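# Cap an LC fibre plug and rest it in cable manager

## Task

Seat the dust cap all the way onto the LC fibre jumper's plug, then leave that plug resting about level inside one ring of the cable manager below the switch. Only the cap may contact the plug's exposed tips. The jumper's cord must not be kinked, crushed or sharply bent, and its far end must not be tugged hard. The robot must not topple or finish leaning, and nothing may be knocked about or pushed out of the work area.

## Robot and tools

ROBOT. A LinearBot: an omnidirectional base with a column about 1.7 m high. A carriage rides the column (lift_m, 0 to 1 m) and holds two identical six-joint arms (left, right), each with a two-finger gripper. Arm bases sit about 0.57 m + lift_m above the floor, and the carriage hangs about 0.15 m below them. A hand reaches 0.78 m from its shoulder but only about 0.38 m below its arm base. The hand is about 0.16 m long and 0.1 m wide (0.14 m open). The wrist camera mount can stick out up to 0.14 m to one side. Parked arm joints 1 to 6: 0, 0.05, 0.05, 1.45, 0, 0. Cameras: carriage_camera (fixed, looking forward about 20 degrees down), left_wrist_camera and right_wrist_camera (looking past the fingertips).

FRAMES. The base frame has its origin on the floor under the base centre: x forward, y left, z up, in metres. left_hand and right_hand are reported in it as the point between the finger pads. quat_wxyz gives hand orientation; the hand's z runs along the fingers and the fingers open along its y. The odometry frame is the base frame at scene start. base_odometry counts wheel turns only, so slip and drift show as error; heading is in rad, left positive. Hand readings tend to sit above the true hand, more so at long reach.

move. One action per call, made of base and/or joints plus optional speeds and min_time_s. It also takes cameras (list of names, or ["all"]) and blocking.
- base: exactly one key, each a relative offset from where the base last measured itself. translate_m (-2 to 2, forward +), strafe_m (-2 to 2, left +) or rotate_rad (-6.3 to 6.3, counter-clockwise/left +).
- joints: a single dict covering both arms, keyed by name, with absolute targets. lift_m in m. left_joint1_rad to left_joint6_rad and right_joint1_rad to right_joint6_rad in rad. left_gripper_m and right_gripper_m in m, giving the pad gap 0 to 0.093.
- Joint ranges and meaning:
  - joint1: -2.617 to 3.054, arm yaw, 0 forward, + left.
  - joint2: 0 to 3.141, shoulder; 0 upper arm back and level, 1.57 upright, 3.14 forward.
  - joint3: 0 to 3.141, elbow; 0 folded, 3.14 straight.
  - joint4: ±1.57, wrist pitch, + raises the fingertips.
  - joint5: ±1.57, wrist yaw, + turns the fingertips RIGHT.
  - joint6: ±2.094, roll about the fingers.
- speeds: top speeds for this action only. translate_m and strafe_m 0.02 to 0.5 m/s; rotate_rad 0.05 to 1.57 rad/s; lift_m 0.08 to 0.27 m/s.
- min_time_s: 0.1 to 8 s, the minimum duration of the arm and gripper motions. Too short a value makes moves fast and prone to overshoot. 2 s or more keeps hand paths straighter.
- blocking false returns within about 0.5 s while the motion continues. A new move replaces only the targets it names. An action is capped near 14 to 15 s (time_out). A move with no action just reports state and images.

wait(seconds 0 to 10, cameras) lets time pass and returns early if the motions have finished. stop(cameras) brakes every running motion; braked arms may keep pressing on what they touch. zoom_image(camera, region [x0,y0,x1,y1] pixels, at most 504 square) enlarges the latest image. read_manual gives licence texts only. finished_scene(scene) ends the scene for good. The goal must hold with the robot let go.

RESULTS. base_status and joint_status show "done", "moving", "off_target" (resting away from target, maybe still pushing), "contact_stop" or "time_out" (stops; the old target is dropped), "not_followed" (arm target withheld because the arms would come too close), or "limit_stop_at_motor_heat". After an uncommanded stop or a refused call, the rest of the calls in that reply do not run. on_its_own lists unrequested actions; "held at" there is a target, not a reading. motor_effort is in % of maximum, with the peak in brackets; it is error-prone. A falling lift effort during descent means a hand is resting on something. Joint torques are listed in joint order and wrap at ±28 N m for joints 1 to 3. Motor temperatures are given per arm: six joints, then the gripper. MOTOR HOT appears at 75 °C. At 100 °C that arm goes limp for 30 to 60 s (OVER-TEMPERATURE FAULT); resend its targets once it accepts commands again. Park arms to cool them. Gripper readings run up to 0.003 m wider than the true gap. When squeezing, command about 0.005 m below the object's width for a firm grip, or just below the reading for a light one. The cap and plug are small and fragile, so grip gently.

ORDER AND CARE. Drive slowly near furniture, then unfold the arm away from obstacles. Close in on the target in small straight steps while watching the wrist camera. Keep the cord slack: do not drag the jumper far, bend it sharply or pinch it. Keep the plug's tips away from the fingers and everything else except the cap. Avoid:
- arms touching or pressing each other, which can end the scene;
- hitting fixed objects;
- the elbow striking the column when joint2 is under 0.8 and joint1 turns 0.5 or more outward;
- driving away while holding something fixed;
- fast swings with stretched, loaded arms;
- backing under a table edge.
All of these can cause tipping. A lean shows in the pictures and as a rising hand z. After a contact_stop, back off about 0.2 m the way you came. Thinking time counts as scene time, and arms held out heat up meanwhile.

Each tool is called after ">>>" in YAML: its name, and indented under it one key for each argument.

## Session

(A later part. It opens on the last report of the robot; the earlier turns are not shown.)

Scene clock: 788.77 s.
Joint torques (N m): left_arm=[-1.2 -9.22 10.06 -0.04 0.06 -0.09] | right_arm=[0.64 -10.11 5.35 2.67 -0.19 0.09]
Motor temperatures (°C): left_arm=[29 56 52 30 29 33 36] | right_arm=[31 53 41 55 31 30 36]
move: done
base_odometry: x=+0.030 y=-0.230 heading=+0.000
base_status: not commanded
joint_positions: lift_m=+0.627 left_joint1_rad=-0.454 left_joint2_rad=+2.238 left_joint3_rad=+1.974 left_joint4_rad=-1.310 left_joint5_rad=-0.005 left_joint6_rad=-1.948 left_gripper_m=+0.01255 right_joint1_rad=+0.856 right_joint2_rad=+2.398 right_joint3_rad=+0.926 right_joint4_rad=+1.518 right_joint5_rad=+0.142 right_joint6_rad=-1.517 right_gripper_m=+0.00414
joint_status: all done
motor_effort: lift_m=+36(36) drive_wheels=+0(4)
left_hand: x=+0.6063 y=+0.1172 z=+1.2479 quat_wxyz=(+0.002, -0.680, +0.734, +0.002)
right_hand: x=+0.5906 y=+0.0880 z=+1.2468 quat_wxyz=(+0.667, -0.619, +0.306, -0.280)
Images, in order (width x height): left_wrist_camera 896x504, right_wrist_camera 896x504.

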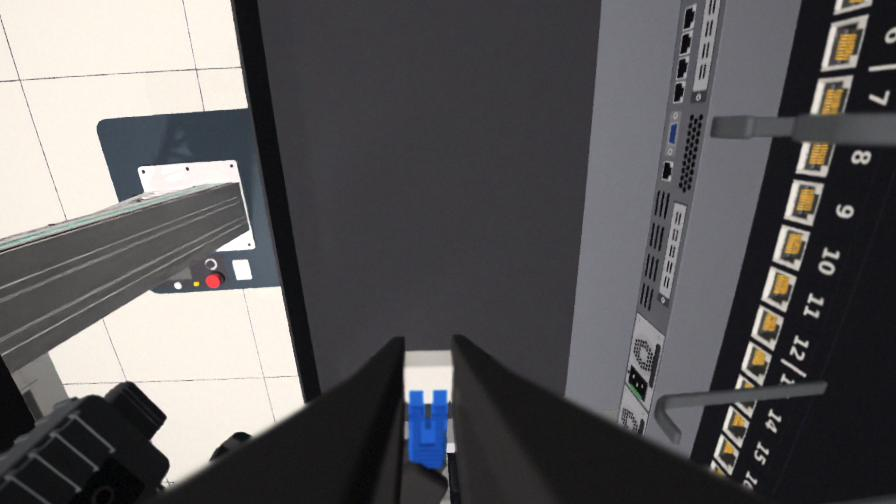

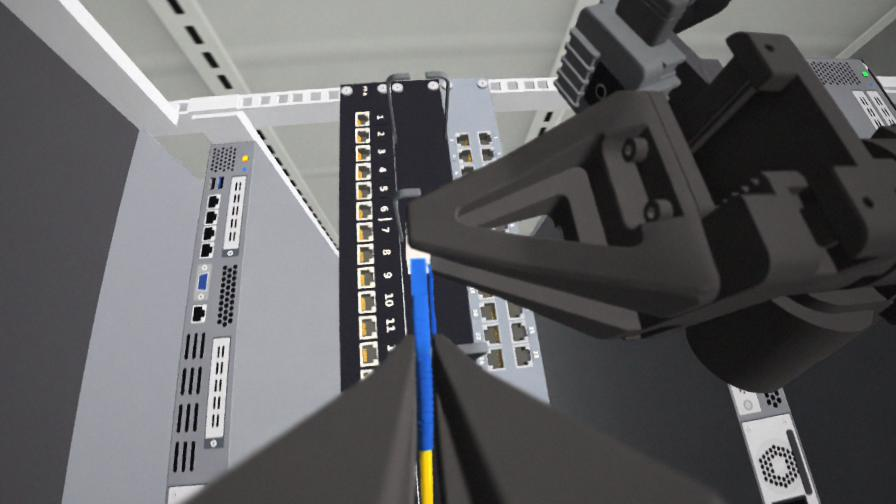

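>>> move:
  joints: {"left_gripper_m": 0.006, "right_gripper_m": 0.0005}
  min_time_s: 0.5

>>> move:
  joints: {"left_joint1_rad": -0.496, "left_joint5_rad": 0.07, "left_joint4_rad": -1.285, "right_joint5_rad": 0.065, "right_joint1_rad": 0.885}
  min_time_s: 1.5
  cameras: ["left_wrist_camera", "right_wrist_camera"]

>>> zoom_image:
  camera: "left_wrist_camera"
  region: [380, 360, 480, 460]

>>> zoom_image:
  camera: "right_wrist_camera"
  region: [380, 200, 480, 300]

Scene clock: 808.97 s.
Joint torques (N m): left_arm=[-1.18 -9.24 10.06 -0.04 0.05 -0.09] | right_arm=[0.64 -10.13 5.37 2.67 -0.19 0.09]
Motor temperatures (°C): left_arm=[29 56 52 30 29 33 36] | right_arm=[31 53 41 55 31 30 36]
move: off_target
base_odometry: x=+0.030 y=-0.230 heading=+0.000
base_status: not commanded
joint_positions: lift_m=+0.627 left_joint1_rad=-0.454 left_joint2_rad=+2.238 left_joint3_rad=+1.974 left_joint4_rad=-1.311 left_joint5_rad=-0.005 left_joint6_rad=-1.948 left_gripper_m=+0.01255 right_joint1_rad=+0.856 right_joint2_rad=+2.398 right_joint3_rad=+0.926 right_joint4_rad=+1.518 right_joint5_rad=+0.142 right_joint6_rad=-1.517 right_gripper_m=+0.00414
joint_status: left_gripper_m off_target (ended at +0.01255, target +0.00600); the others done
motor_effort: lift_m=+36(36) drive_wheels=-1(5)
left_hand: x=+0.6062 y=+0.1172 z=+1.2479 quat_wxyz=(+0.002, -0.680, +0.734, +0.003)
right_hand: x=+0.5906 y=+0.0880 z=+1.2468 quat_wxyz=(+0.667, -0.619, +0.306, -0.280)
pictures: none

Scene clock: 810.77 s.
Joint torques (N m): left_arm=[-2.76 -9.55 10.03 0.39 0.69 -0.08] | right_arm=[2.71 -10.37 5.33 2.66 -0.73 0.08]
Motor temperatures (°C): left_arm=[29 56 52 30 29 33 36] | right_arm=[31 53 41 55 31 30 36]
move: off_target
base_odometry: x=+0.030 y=-0.230 heading=+0.000
base_status: not commanded
joint_positions: lift_m=+0.627 left_joint1_rad=-0.461 left_joint2_rad=+2.241 left_joint3_rad=+1.974 left_joint4_rad=-1.311 left_joint5_rad=-0.005 left_joint6_rad=-1.949 left_gripper_m=+0.01255 right_joint1_rad=+0.858 right_joint2_rad=+2.401 right_joint3_rad=+0.926 right_joint4_rad=+1.519 right_joint5_rad=+0.133 right_joint6_rad=-1.517 right_gripper_m=+0.00414
joint_status: left_joint1_rad off_target (ended at -0.461, target -0.496); left_joint5_rad off_target (ended at -0.005, target +0.070); right_joint1_rad off_target (ended at +0.858, target +0.885); right_joint5_rad off_target (ended at +0.133, target +0.065); the others done
motor_effort: lift_m=+36(36) drive_wheels=+1(5)
left_hand: x=+0.6046 y=+0.1146 z=+1.2465 quat_wxyz=(+0.001, -0.677, +0.736, +0.004)
right_hand: x=+0.5887 y=+0.0898 z=+1.2456 quat_wxyz=(+0.667, -0.622, +0.303, -0.277)
Images, in order (width x height): left_wrist_camera 896x504, right_wrist_camera 896x504.

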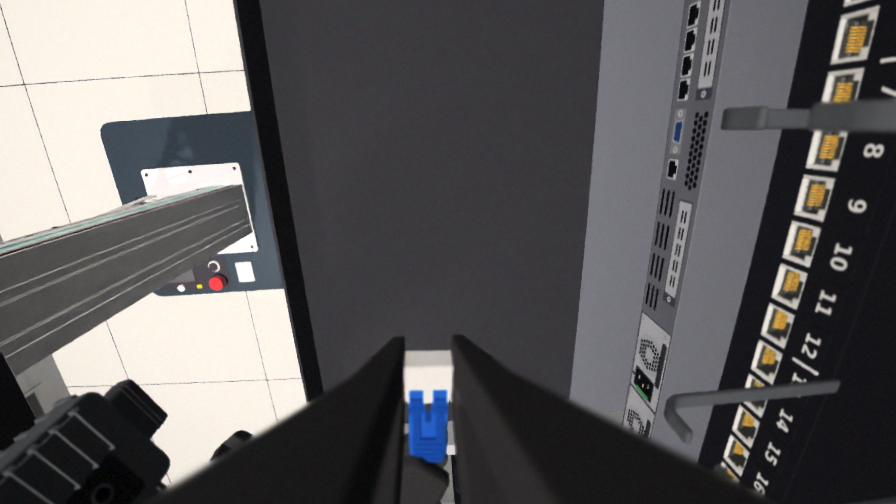

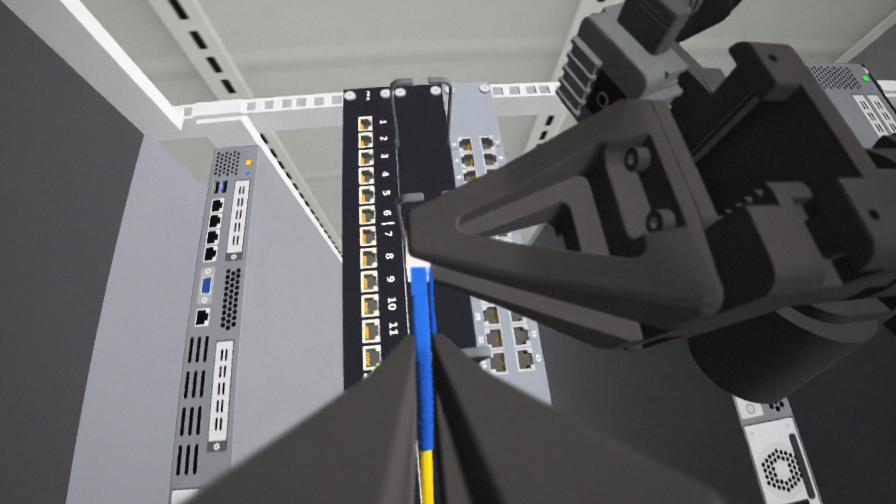

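Scaled by 5.040 from the camera's image (finer frame: 1280x720).

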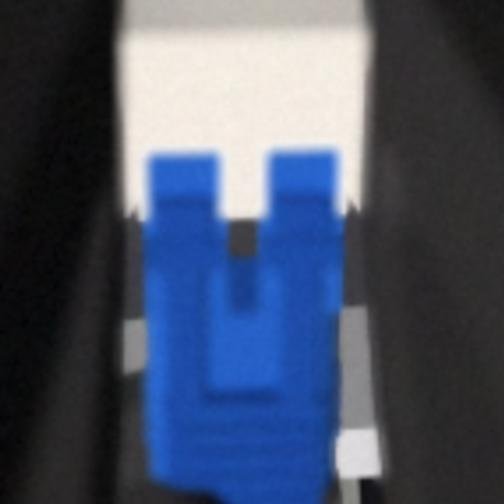

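Scaled by 5.040 from the camera's image (finer frame: 1280x720).

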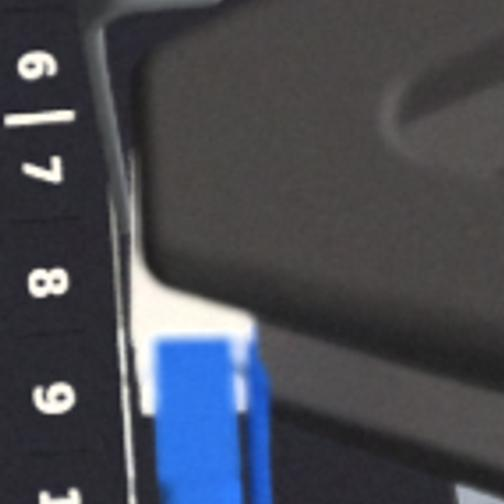

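>>> move:
  joints: {"left_joint1_rad": -0.523, "left_joint5_rad": 0.14, "left_joint4_rad": -1.24, "right_joint5_rad": -0.002, "right_joint1_rad": 0.911}
  min_time_s: 1.5
  cameras: ["left_wrist_camera", "right_wrist_camera"]

>>> zoom_image:
  camera: "left_wrist_camera"
  region: [380, 360, 480, 460]

>>> zoom_image:
  camera: "right_wrist_camera"
  region: [380, 200, 480, 300]

Scene clock: 822.90 s.
Joint torques (N m): left_arm=[-4.81 -9.57 10.04 0.91 1.33 -0.09] | right_arm=[4.94 -10.37 5.33 2.65 -1.39 0.07]
Motor temperatures (°C): left_arm=[30 58 52 30 29 33 36] | right_arm=[31 52 41 55 32 30 36]
move: off_target
base_odometry: x=+0.030 y=-0.230 heading=+0.000
base_status: not commanded
joint_positions: lift_m=+0.627 left_joint1_rad=-0.463 left_joint2_rad=+2.241 left_joint3_rad=+1.974 left_joint4_rad=-1.315 left_joint5_rad=-0.005 left_joint6_rad=-1.949 left_gripper_m=+0.01255 right_joint1_rad=+0.861 right_joint2_rad=+2.401 right_joint3_rad=+0.926 right_joint4_rad=+1.519 right_joint5_rad=+0.129 right_joint6_rad=-1.516 right_gripper_m=+0.00414
joint_status: left_joint1_rad off_target (ended at -0.463, target -0.523); left_joint4_rad off_target (ended at -1.315, target -1.240); left_joint5_rad off_target (ended at -0.005, target +0.140); right_joint1_rad off_target (ended at +0.862, target +0.911); right_joint5_rad off_target (ended at +0.129, target -0.002)
motor_effort: lift_m=+36(36) drive_wheels=+3(5)
left_hand: x=+0.6034 y=+0.1142 z=+1.2465 quat_wxyz=(+0.000, -0.676, +0.737, +0.006)
right_hand: x=+0.5869 y=+0.0916 z=+1.2457 quat_wxyz=(+0.669, -0.623, +0.300, -0.274)
Images, in order (width x height): left_wrist_camera 896x504, right_wrist_camera 896x504.

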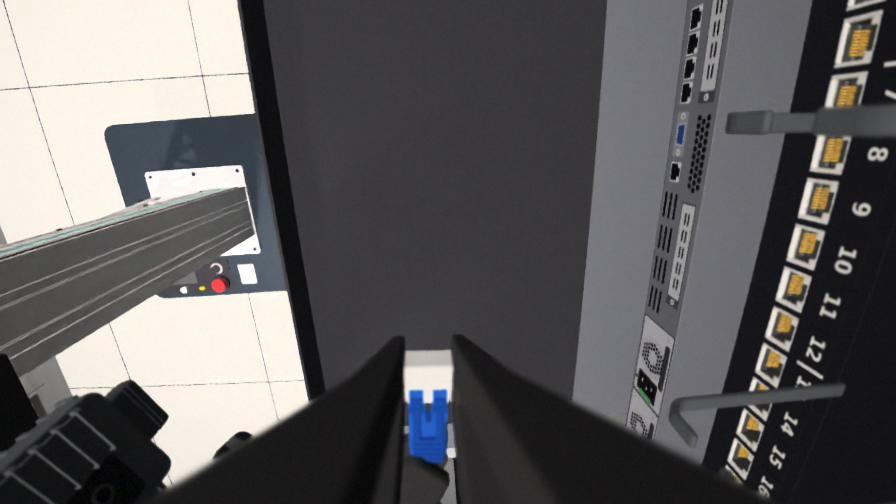

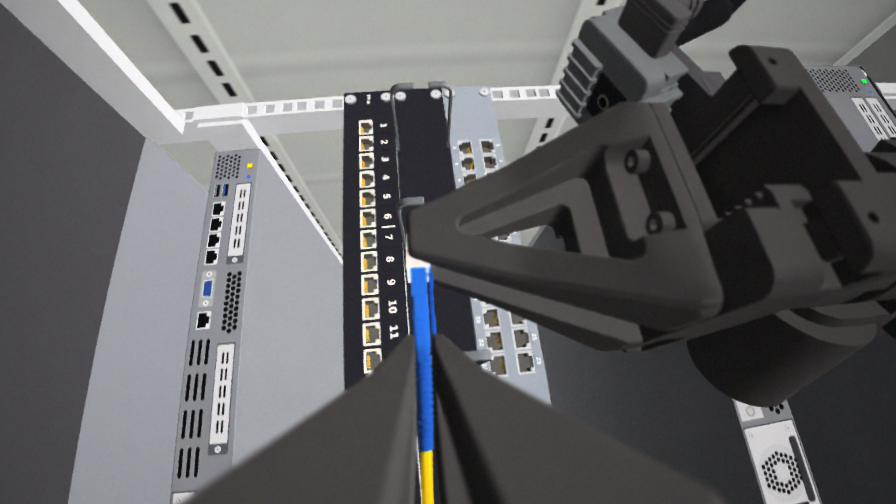

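Scaled by 5.040 from the camera's image (finer frame: 1280x720).

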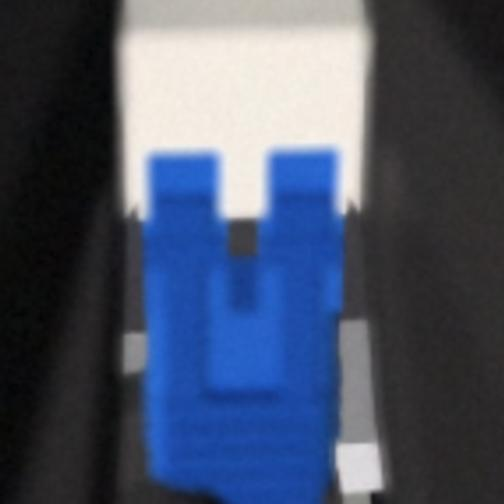

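Scaled by 5.040 from the camera's image (finer frame: 1280x720).

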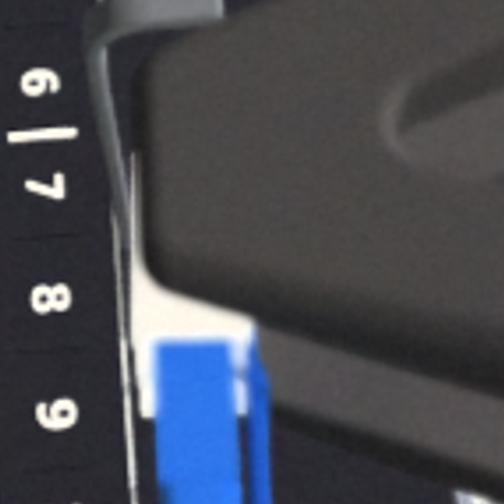

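>>> move:
  joints: {"left_joint1_rad": -0.562, "left_joint5_rad": 0.245, "left_joint4_rad": -1.18, "right_joint5_rad": -0.105, "right_joint1_rad": 0.95}
  min_time_s: 1.5
  cameras: ["left_wrist_camera", "right_wrist_camera"]

>>> zoom_image:
  camera: "left_wrist_camera"
  region: [380, 360, 480, 460]

>>> zoom_image:
  camera: "right_wrist_camera"
  region: [380, 200, 480, 300]

Scene clock: 832.50 s.
Joint torques (N m): left_arm=[-7.75 -9.5 9.99 1.66 2.3 -0.09] | right_arm=[8.23 -10.73 5.31 2.57 -2.36 0.05]
Motor temperatures (°C): left_arm=[30 59 53 30 31 33 36] | right_arm=[32 51 41 54 33 30 36]
move: off_target
base_odometry: x=+0.030 y=-0.230 heading=+0.000
base_status: not commanded
joint_positions: lift_m=+0.627 left_joint1_rad=-0.466 left_joint2_rad=+2.241 left_joint3_rad=+1.974 left_joint4_rad=-1.327 left_joint5_rad=-0.006 left_joint6_rad=-1.949 left_gripper_m=+0.01255 right_joint1_rad=+0.868 right_joint2_rad=+2.404 right_joint3_rad=+0.926 right_joint4_rad=+1.526 right_joint5_rad=+0.117 right_joint6_rad=-1.514 right_gripper_m=+0.00414
joint_status: left_joint1_rad off_target (ended at -0.465, target -0.562); left_joint4_rad off_target (ended at -1.327, target -1.180); left_joint5_rad off_target (ended at -0.006, target +0.245); right_joint1_rad off_target (ended at +0.868, target +0.950); right_joint5_rad off_target (ended at +0.117, target -0.105)
motor_effort: lift_m=+36(36) drive_wheels=-3(5)
left_hand: x=+0.6001 y=+0.1147 z=+1.2466 quat_wxyz=(-0.001, -0.676, +0.737, +0.012)
right_hand: x=+0.5827 y=+0.0953 z=+1.2457 quat_wxyz=(+0.673, -0.624, +0.295, -0.268)
Images, in order (width x height): left_wrist_camera 896x504, right_wrist_camera 896x504.

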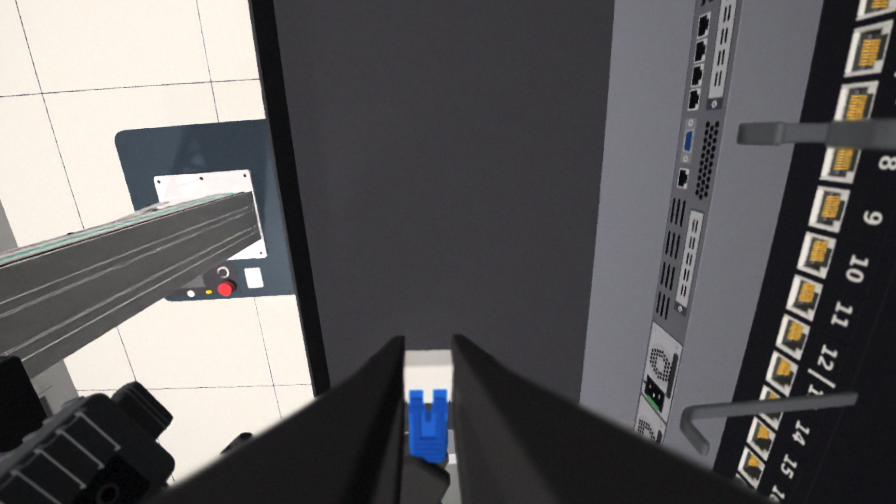

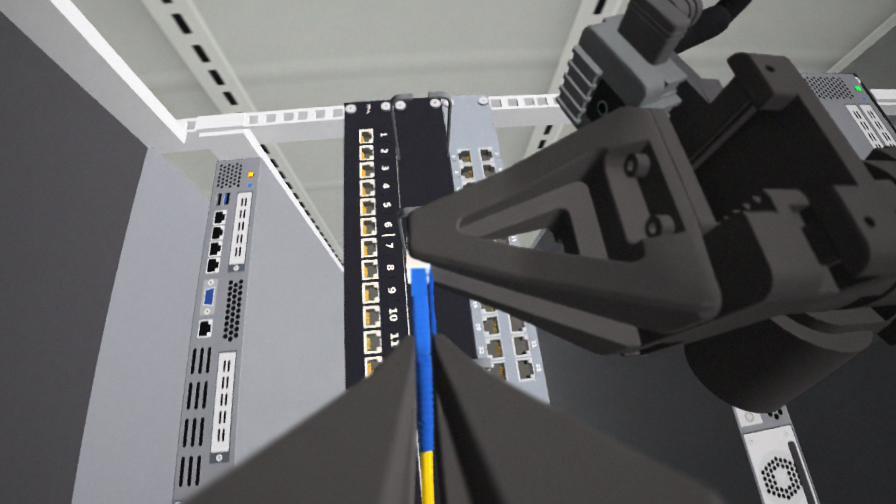

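Scaled by 5.040 from the camera's image (finer frame: 1280x720).

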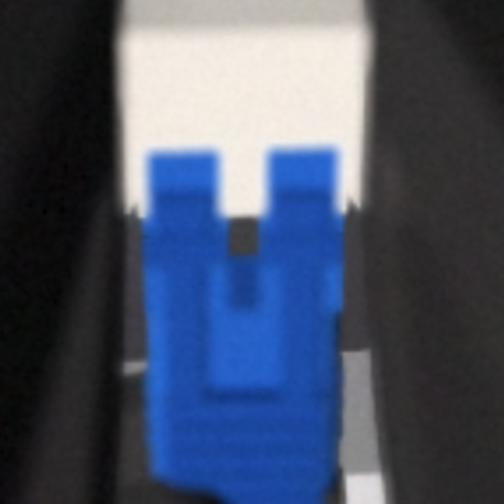

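Scaled by 5.040 from the camera's image (finer frame: 1280x720).

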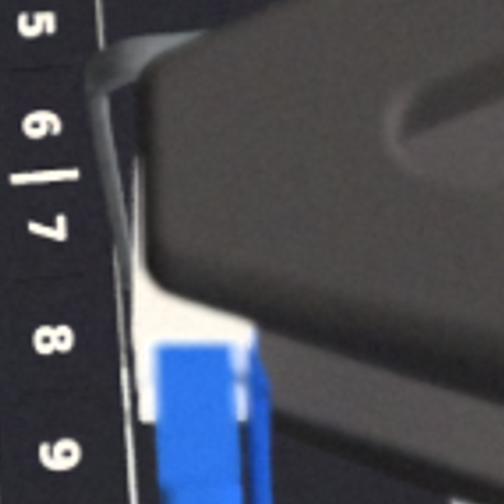

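>>> move:
  joints: {"left_joint1_rad": -0.47, "left_joint5_rad": -0.006, "left_joint4_rad": -1.335, "right_joint5_rad": 0.112, "right_joint1_rad": 0.872}
  min_time_s: 1.5

>>> move:
  joints: {"left_gripper_m": 0.03}
  min_time_s: 1.0
  cameras: ["left_wrist_camera", "right_wrist_camera"]

>>> zoom_image:
  camera: "left_wrist_camera"
  region: [380, 360, 480, 460]

Scene clock: 844.03 s.
Joint torques (N m): left_arm=[-0.29 -9.52 10 0.09 0.19 -0.07] | right_arm=[0.39 -10.71 5.3 2.57 -0.18 0.05]
Motor temperatures (°C): left_arm=[32 60 53 32 34 33 36] | right_arm=[33 53 41 55 35 30 36]
move: done
base_odometry: x=+0.030 y=-0.230 heading=+0.000
base_status: not commanded
joint_positions: lift_m=+0.627 left_joint1_rad=-0.466 left_joint2_rad=+2.241 left_joint3_rad=+1.974 left_joint4_rad=-1.339 left_joint5_rad=-0.029 left_joint6_rad=-1.950 left_gripper_m=+0.01255 right_joint1_rad=+0.868 right_joint2_rad=+2.404 right_joint3_rad=+0.926 right_joint4_rad=+1.526 right_joint5_rad=+0.129 right_joint6_rad=-1.514 right_gripper_m=+0.00414
joint_status: all done
motor_effort: lift_m=+36(36) drive_wheels=-3(6)
left_hand: x=+0.5994 y=+0.1196 z=+1.2467 quat_wxyz=(+0.007, -0.675, +0.737, +0.022)
right_hand: x=+0.5841 y=+0.0938 z=+1.2457 quat_wxyz=(+0.671, -0.622, +0.299, -0.271)
pictures: none

Scene clock: 845.30 s.
Joint torques (N m): left_arm=[-0.29 -9.52 9.51 0.1 0.1 -0.09] | right_arm=[0.39 -10.71 5.33 2.56 -0.12 0.05]
Motor temperatures (°C): left_arm=[32 60 53 32 33 33 36] | right_arm=[33 53 41 55 35 30 36]
move: done
base_odometry: x=+0.030 y=-0.230 heading=+0.000
base_status: not commanded
joint_positions: lift_m=+0.627 left_joint1_rad=-0.466 left_joint2_rad=+2.241 left_joint3_rad=+1.979 left_joint4_rad=-1.339 left_joint5_rad=-0.018 left_joint6_rad=-1.950 left_gripper_m=+0.02989 right_joint1_rad=+0.868 right_joint2_rad=+2.404 right_joint3_rad=+0.926 right_joint4_rad=+1.526 right_joint5_rad=+0.123 right_joint6_rad=-1.514 right_gripper_m=+0.00414
joint_status: all done
motor_effort: lift_m=+36(36) drive_wheels=+0(6)
left_hand: x=+0.5998 y=+0.1172 z=+1.2481 quat_wxyz=(+0.003, -0.676, +0.737, +0.017)
right_hand: x=+0.5835 y=+0.0945 z=+1.2457 quat_wxyz=(+0.672, -0.623, +0.297, -0.270)
Images, in order (width x height): left_wrist_camera 896x504, right_wrist_camera 896x504.

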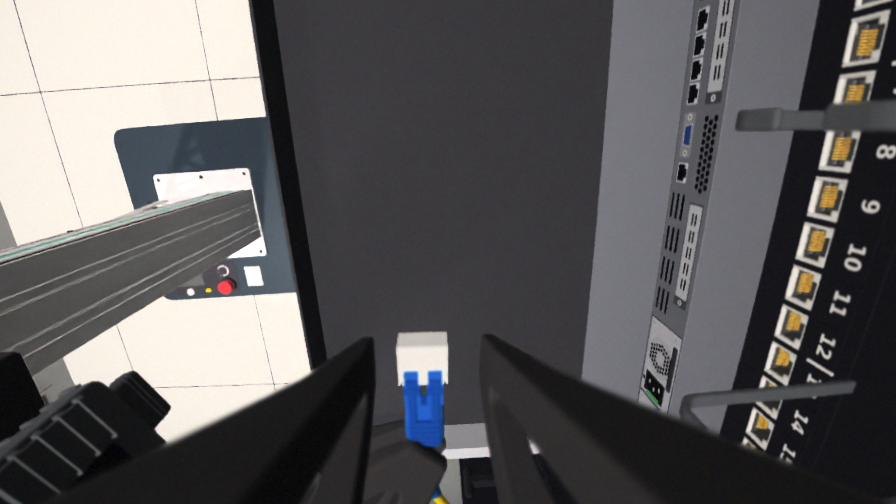

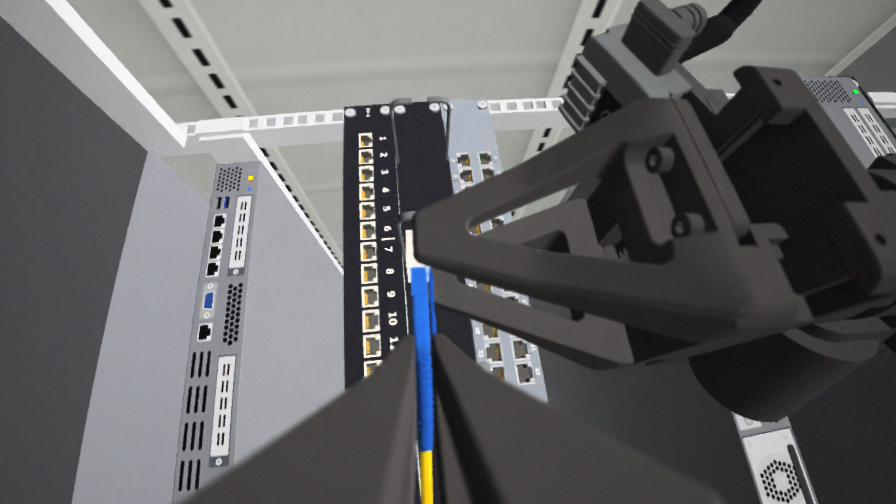

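Scaled by 5.040 from the camera's image (finer frame: 1280x720).

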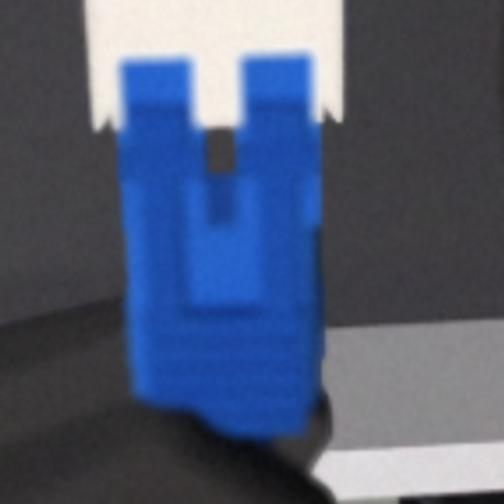

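>>> move:
  joints: {"left_gripper_m": 0.06}
  min_time_s: 0.8

>>> move:
  joints: {"left_joint3_rad": 2.25, "left_joint4_rad": -1.55}
  min_time_s: 1.5
  cameras: ["right_wrist_camera"]

>>> move:
  joints: {"left_joint1_rad": 0.05, "left_joint2_rad": 1.7, "left_joint3_rad": 1.3, "left_joint4_rad": -0.6, "left_joint5_rad": 0.0, "left_joint6_rad": 0.0}
  min_time_s: 2
  cameras: ["right_wrist_camera", "carriage_camera"]

>>> zoom_image:
  camera: "right_wrist_camera"
  region: [350, 130, 550, 330]

Scene clock: 861.13 s.
Joint torques (N m): left_arm=[-0.27 -9.52 9.51 0.1 0.11 -0.08] | right_arm=[0.38 -10.71 5.31 2.57 -0.12 0.05]
Motor temperatures (°C): left_arm=[31 60 53 31 31 33 36] | right_arm=[32 54 41 55 33 30 36]
move: done
base_odometry: x=+0.030 y=-0.230 heading=+0.000
base_status: not commanded
joint_positions: lift_m=+0.627 left_joint1_rad=-0.466 left_joint2_rad=+2.241 left_joint3_rad=+1.979 left_joint4_rad=-1.339 left_joint5_rad=-0.018 left_joint6_rad=-1.950 left_gripper_m=+0.05987 right_joint1_rad=+0.868 right_joint2_rad=+2.404 right_joint3_rad=+0.926 right_joint4_rad=+1.526 right_joint5_rad=+0.123 right_joint6_rad=-1.514 right_gripper_m=+0.00414
joint_status: all done
motor_effort: lift_m=+36(36) drive_wheels=-1(6)
left_hand: x=+0.5998 y=+0.1172 z=+1.2481 quat_wxyz=(+0.003, -0.676, +0.737, +0.017)
right_hand: x=+0.5835 y=+0.0945 z=+1.2457 quat_wxyz=(+0.672, -0.623, +0.297, -0.270)
pictures: none

Scene clock: 862.93 s.
Joint torques (N m): left_arm=[-0.28 -9.42 9.4 0.01 0.1 -0.07] | right_arm=[0.38 -10.71 5.3 2.56 -0.12 0.05]
Motor temperatures (°C): left_arm=[31 60 53 31 31 33 36] | right_arm=[32 54 41 55 33 30 36]
move: done
base_odometry: x=+0.030 y=-0.230 heading=+0.000
base_status: not commanded
joint_positions: lift_m=+0.627 left_joint1_rad=-0.466 left_joint2_rad=+2.241 left_joint3_rad=+2.218 left_joint4_rad=-1.536 left_joint5_rad=-0.017 left_joint6_rad=-1.950 left_gripper_m=+0.05987 right_joint1_rad=+0.868 right_joint2_rad=+2.404 right_joint3_rad=+0.926 right_joint4_rad=+1.526 right_joint5_rad=+0.123 right_joint6_rad=-1.514 right_gripper_m=+0.00414
joint_status: all done
motor_effort: lift_m=+36(36) drive_wheels=-2(4)
left_hand: x=+0.6037 y=+0.1151 z=+1.3078 quat_wxyz=(+0.010, -0.676, +0.737, -0.003)
right_hand: x=+0.5834 y=+0.0946 z=+1.2457 quat_wxyz=(+0.672, -0.623, +0.297, -0.269)
Images, in order (width x height): right_wrist_camera 896x504.

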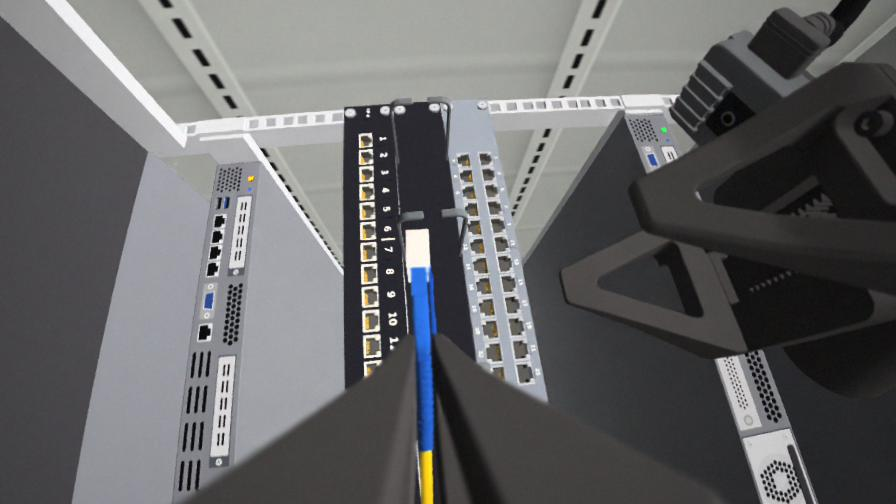

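Scene clock: 865.43 s.
Joint torques (N m): left_arm=[0.62 -10.54 6.37 1.51 0.15 0.11] | right_arm=[0.39 -10.71 5.2 2.57 -0.11 0.04]
Motor temperatures (°C): left_arm=[31 60 53 31 31 33 35] | right_arm=[32 54 41 56 33 30 36]
move: done
base_odometry: x=+0.030 y=-0.230 heading=+0.000
base_status: not commanded
joint_positions: lift_m=+0.627 left_joint1_rad=+0.043 left_joint2_rad=+1.735 left_joint3_rad=+1.315 left_joint4_rad=-0.619 left_joint5_rad=-0.012 left_joint6_rad=-0.012 left_gripper_m=+0.05987 right_joint1_rad=+0.868 right_joint2_rad=+2.404 right_joint3_rad=+0.928 right_joint4_rad=+1.526 right_joint5_rad=+0.122 right_joint6_rad=-1.514 right_gripper_m=+0.00414
joint_status: all done
motor_effort: lift_m=+36(36) drive_wheels=+0(7)
left_hand: x=+0.6519 y=+0.3280 z=+1.2960 quat_wxyz=(+0.263, -0.028, +0.964, +0.010)
right_hand: x=+0.5835 y=+0.0950 z=+1.2461 quat_wxyz=(+0.673, -0.623, +0.296, -0.269)
pictures: carriage_camera, right_wrist_camera
Images, in order (width x height): carriage_camera 896x504, right_wrist_camera 896x504.

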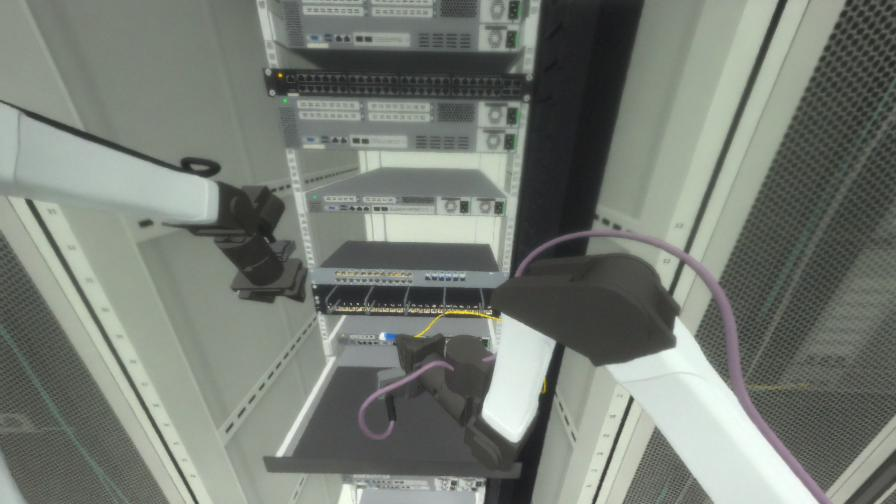

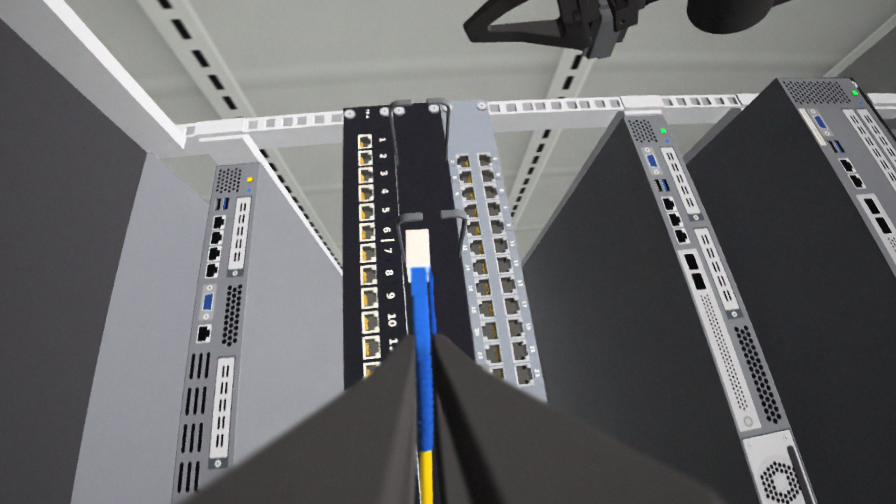

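Scaled by 2.520 from the camera's image (finer frame: 1280x720).

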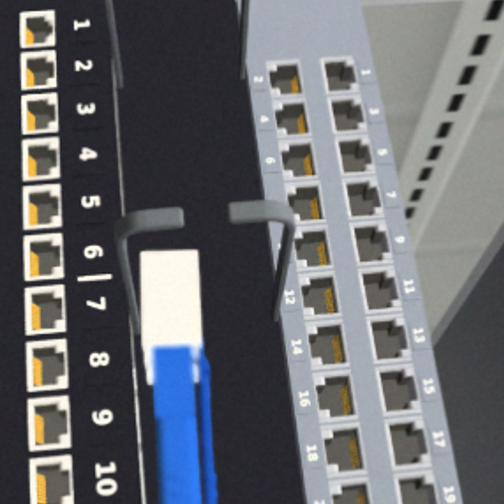

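>>> move:
  joints: {"left_joint1_rad": 0.0, "left_joint2_rad": 1.2, "left_joint3_rad": 0.6, "left_joint4_rad": 0.6, "left_joint5_rad": 0.0, "left_joint6_rad": 0.0, "right_joint1_rad": 0.7196, "right_joint2_rad": 2.458, "right_joint3_rad": 1.069, "right_joint4_rad": 1.42, "right_joint5_rad": -0.054, "lift_m": 0.639}
  min_time_s: 2.5
  speeds: {"lift_m": 0.08}
  cameras: ["right_wrist_camera", "carriage_camera"]

>>> zoom_image:
  camera: "right_wrist_camera"
  region: [330, 160, 570, 400]

>>> zoom_image:
  camera: "carriage_camera"
  region: [320, 240, 520, 400]

Scene clock: 894.90 s.
Joint torques (N m): left_arm=[-0.61 -5.35 6.75 2.34 0.16 0.11] | right_arm=[-0.61 -10.82 5.94 2.49 -0.11 0.05]
Motor temperatures (°C): left_arm=[30 59 52 34 30 33 35] | right_arm=[32 54 40 56 32 30 36]
move: done
base_odometry: x=+0.030 y=-0.230 heading=+0.000
base_status: not commanded
joint_positions: lift_m=+0.639 left_joint1_rad=+0.008 left_joint2_rad=+1.220 left_joint3_rad=+0.616 left_joint4_rad=+0.579 left_joint5_rad=-0.011 left_joint6_rad=-0.011 left_gripper_m=+0.05987 right_joint1_rad=+0.726 right_joint2_rad=+2.440 right_joint3_rad=+1.051 right_joint4_rad=+1.432 right_joint5_rad=-0.044 right_joint6_rad=-1.514 right_gripper_m=+0.00414
joint_status: all done
motor_effort: lift_m=+35(41) drive_wheels=-1(6)
left_hand: x=+0.6281 y=+0.3122 z=+1.4585 quat_wxyz=(+0.698, -0.011, +0.716, +0.003)
right_hand: x=+0.6385 y=+0.0786 z=+1.2574 quat_wxyz=(+0.672, -0.629, +0.287, -0.263)
pictures: carriage_camera, right_wrist_camera
Images, in order (width x height): carriage_camera 896x504, right_wrist_camera 896x504.

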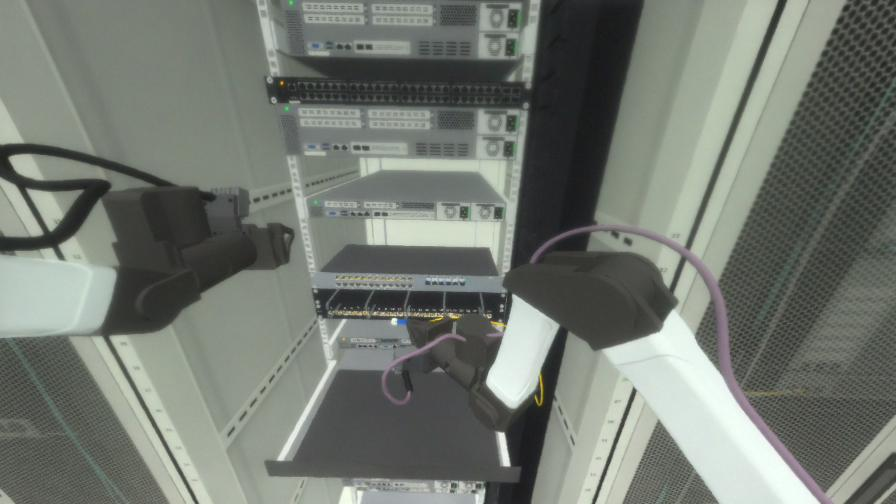

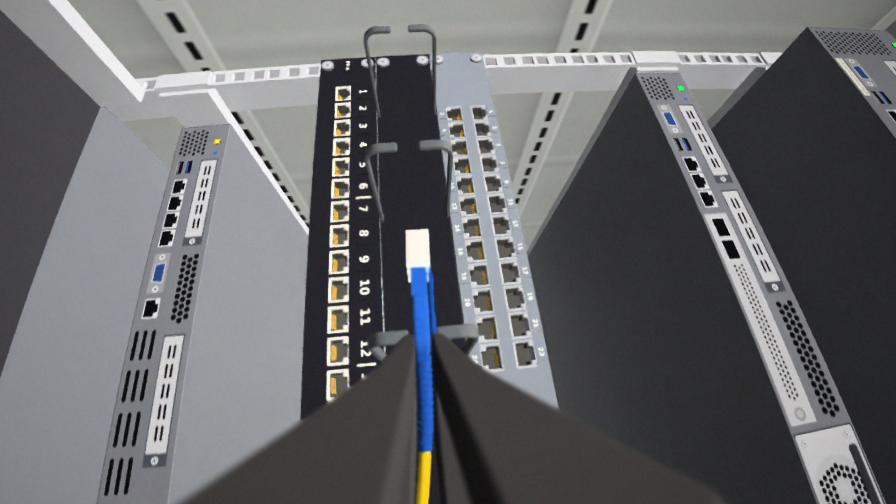

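Scaled by 2.100 from the camera's image (finer frame: 1280x720).

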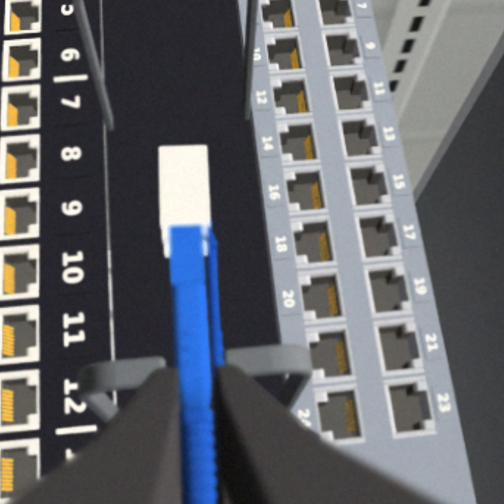

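Scaled by 2.520 from the camera's image (finer frame: 1280x720).

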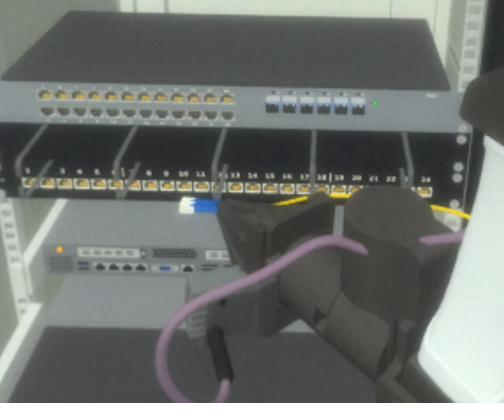

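>>> move:
  joints: {"right_joint1_rad": 0.6853, "right_joint2_rad": 2.486, "right_joint3_rad": 1.149, "right_joint4_rad": 1.368, "right_joint5_rad": -0.0888}
  min_time_s: 1.5
  cameras: ["right_wrist_camera"]

>>> zoom_image:
  camera: "right_wrist_camera"
  region: [350, 200, 510, 360]

Scene clock: 917.27 s.
Joint torques (N m): left_arm=[-0.61 -5.37 6.79 2.33 0.15 0.11] | right_arm=[-0.61 -11.23 6.32 2.48 -0.11 0.04]
Motor temperatures (°C): left_arm=[30 55 51 38 30 33 35] | right_arm=[31 52 41 54 32 30 36]
move: done
base_odometry: x=+0.030 y=-0.230 heading=+0.000
base_status: not commanded
joint_positions: lift_m=+0.639 left_joint1_rad=+0.008 left_joint2_rad=+1.220 left_joint3_rad=+0.616 left_joint4_rad=+0.580 left_joint5_rad=-0.011 left_joint6_rad=-0.011 left_gripper_m=+0.05987 right_joint1_rad=+0.691 right_joint2_rad=+2.467 right_joint3_rad=+1.130 right_joint4_rad=+1.380 right_joint5_rad=-0.078 right_joint6_rad=-1.514 right_gripper_m=+0.00414
joint_status: all done
motor_effort: lift_m=+35(35) drive_wheels=-1(4)
left_hand: x=+0.6281 y=+0.3122 z=+1.4588 quat_wxyz=(+0.699, -0.011, +0.715, +0.003)
right_hand: x=+0.6602 y=+0.0784 z=+1.2574 quat_wxyz=(+0.672, -0.629, +0.287, -0.264)
Images, in order (width x height): right_wrist_camera 896x504.

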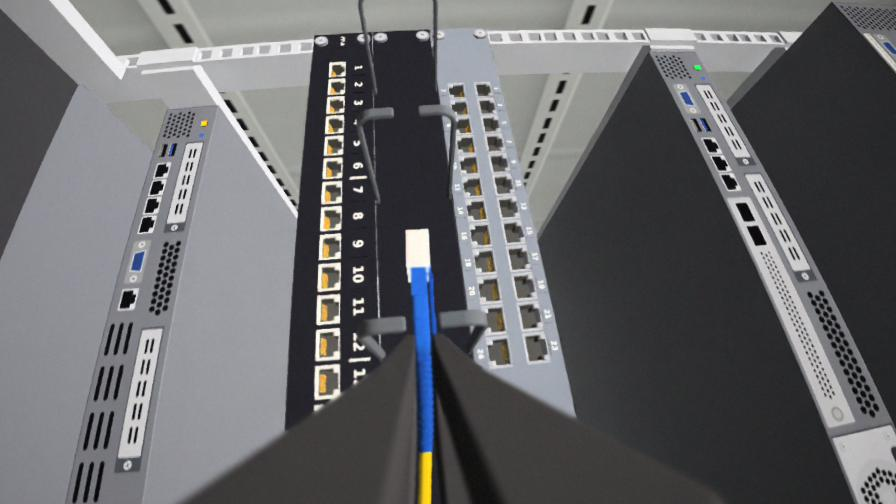

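Scaled by 3.150 from the camera's image (finer frame: 1280x720).

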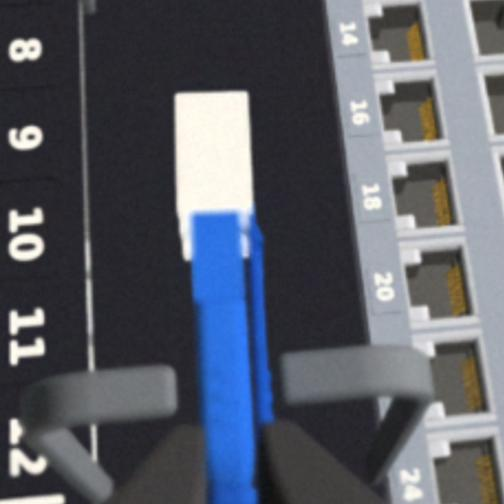

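>>> move:
  joints: {"right_joint1_rad": 0.6418, "right_joint2_rad": 2.53, "right_joint3_rad": 1.268, "right_joint4_rad": 1.292, "right_joint5_rad": -0.133}
  min_time_s: 2
  cameras: ["right_wrist_camera"]

>>> zoom_image:
  camera: "right_wrist_camera"
  region: [350, 200, 510, 360]

Scene clock: 929.73 s.
Joint torques (N m): left_arm=[-0.64 -5.38 6.76 2.33 0.16 0.11] | right_arm=[-0.58 -11.82 6.83 2.48 -0.11 0.05]
Motor temperatures (°C): left_arm=[30 53 50 40 30 33 34] | right_arm=[31 52 41 55 32 30 36]
move: done
base_odometry: x=+0.030 y=-0.230 heading=+0.000
base_status: not commanded
joint_positions: lift_m=+0.639 left_joint1_rad=+0.008 left_joint2_rad=+1.220 left_joint3_rad=+0.616 left_joint4_rad=+0.581 left_joint5_rad=-0.011 left_joint6_rad=-0.011 left_gripper_m=+0.05987 right_joint1_rad=+0.647 right_joint2_rad=+2.511 right_joint3_rad=+1.247 right_joint4_rad=+1.305 right_joint5_rad=-0.122 right_joint6_rad=-1.514 right_gripper_m=+0.00414
joint_status: all done
motor_effort: lift_m=+35(35) drive_wheels=-1(4)
left_hand: x=+0.6281 y=+0.3122 z=+1.4589 quat_wxyz=(+0.699, -0.011, +0.715, +0.003)
right_hand: x=+0.6899 y=+0.0784 z=+1.2568 quat_wxyz=(+0.671, -0.631, +0.287, -0.264)
Images, in order (width x height): right_wrist_camera 896x504.

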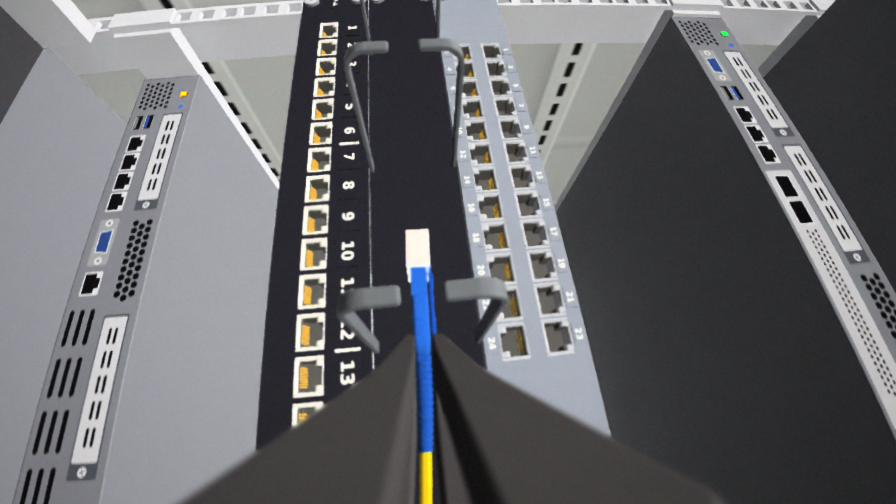

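Scaled by 3.150 from the camera's image (finer frame: 1280x720).

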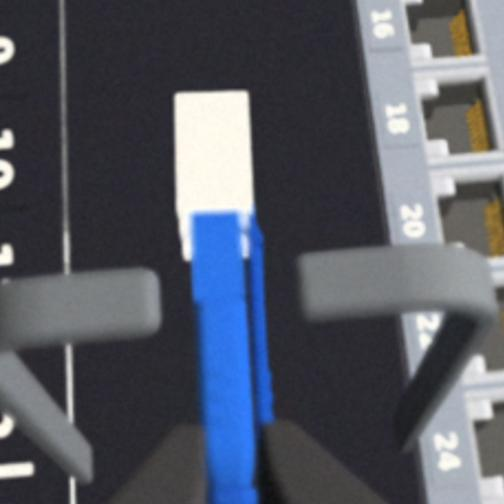

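>>> move:
  joints: {"lift_m": 0.6255}
  speeds: {"lift_m": 0.08}
  cameras: ["right_wrist_camera"]

>>> zoom_image:
  camera: "right_wrist_camera"
  region: [350, 200, 510, 360]

Scene clock: 938.43 s.
Joint torques (N m): left_arm=[-0.65 -5.04 7.25 2.26 0.15 0.12] | right_arm=[-0.61 -12.55 6.31 2.49 -0.11 0.05]
Motor temperatures (°C): left_arm=[30 53 50 40 30 33 34] | right_arm=[31 54 42 55 32 30 36]
move: done
base_odometry: x=+0.030 y=-0.230 heading=+0.000
base_status: not commanded
joint_positions: lift_m=+0.626 left_joint1_rad=+0.008 left_joint2_rad=+1.216 left_joint3_rad=+0.610 left_joint4_rad=+0.587 left_joint5_rad=-0.011 left_joint6_rad=-0.010 left_gripper_m=+0.05987 right_joint1_rad=+0.647 right_joint2_rad=+2.518 right_joint3_rad=+1.253 right_joint4_rad=+1.303 right_joint5_rad=-0.124 right_joint6_rad=-1.514 right_gripper_m=+0.00414
joint_status: all done
motor_effort: lift_m=+34(35) drive_wheels=+2(5)
left_hand: x=+0.6270 y=+0.3122 z=+1.4461 quat_wxyz=(+0.701, -0.010, +0.713, +0.003)
right_hand: x=+0.6903 y=+0.0792 z=+1.2410 quat_wxyz=(+0.671, -0.632, +0.287, -0.263)
Images, in order (width x height): right_wrist_camera 896x504.

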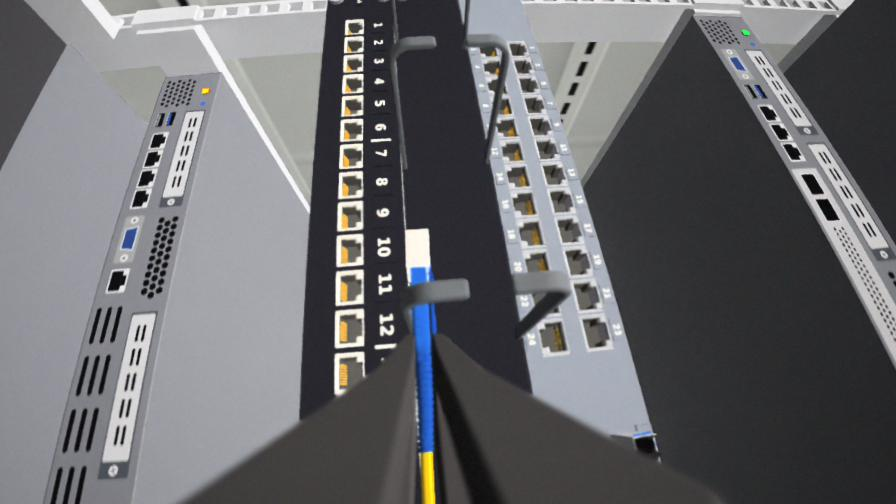

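Scaled by 3.150 from the camera's image (finer frame: 1280x720).

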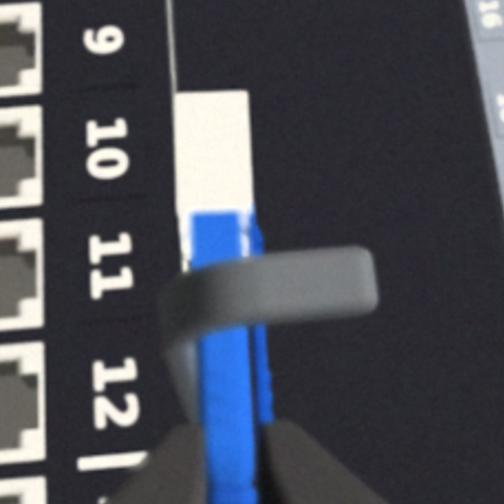

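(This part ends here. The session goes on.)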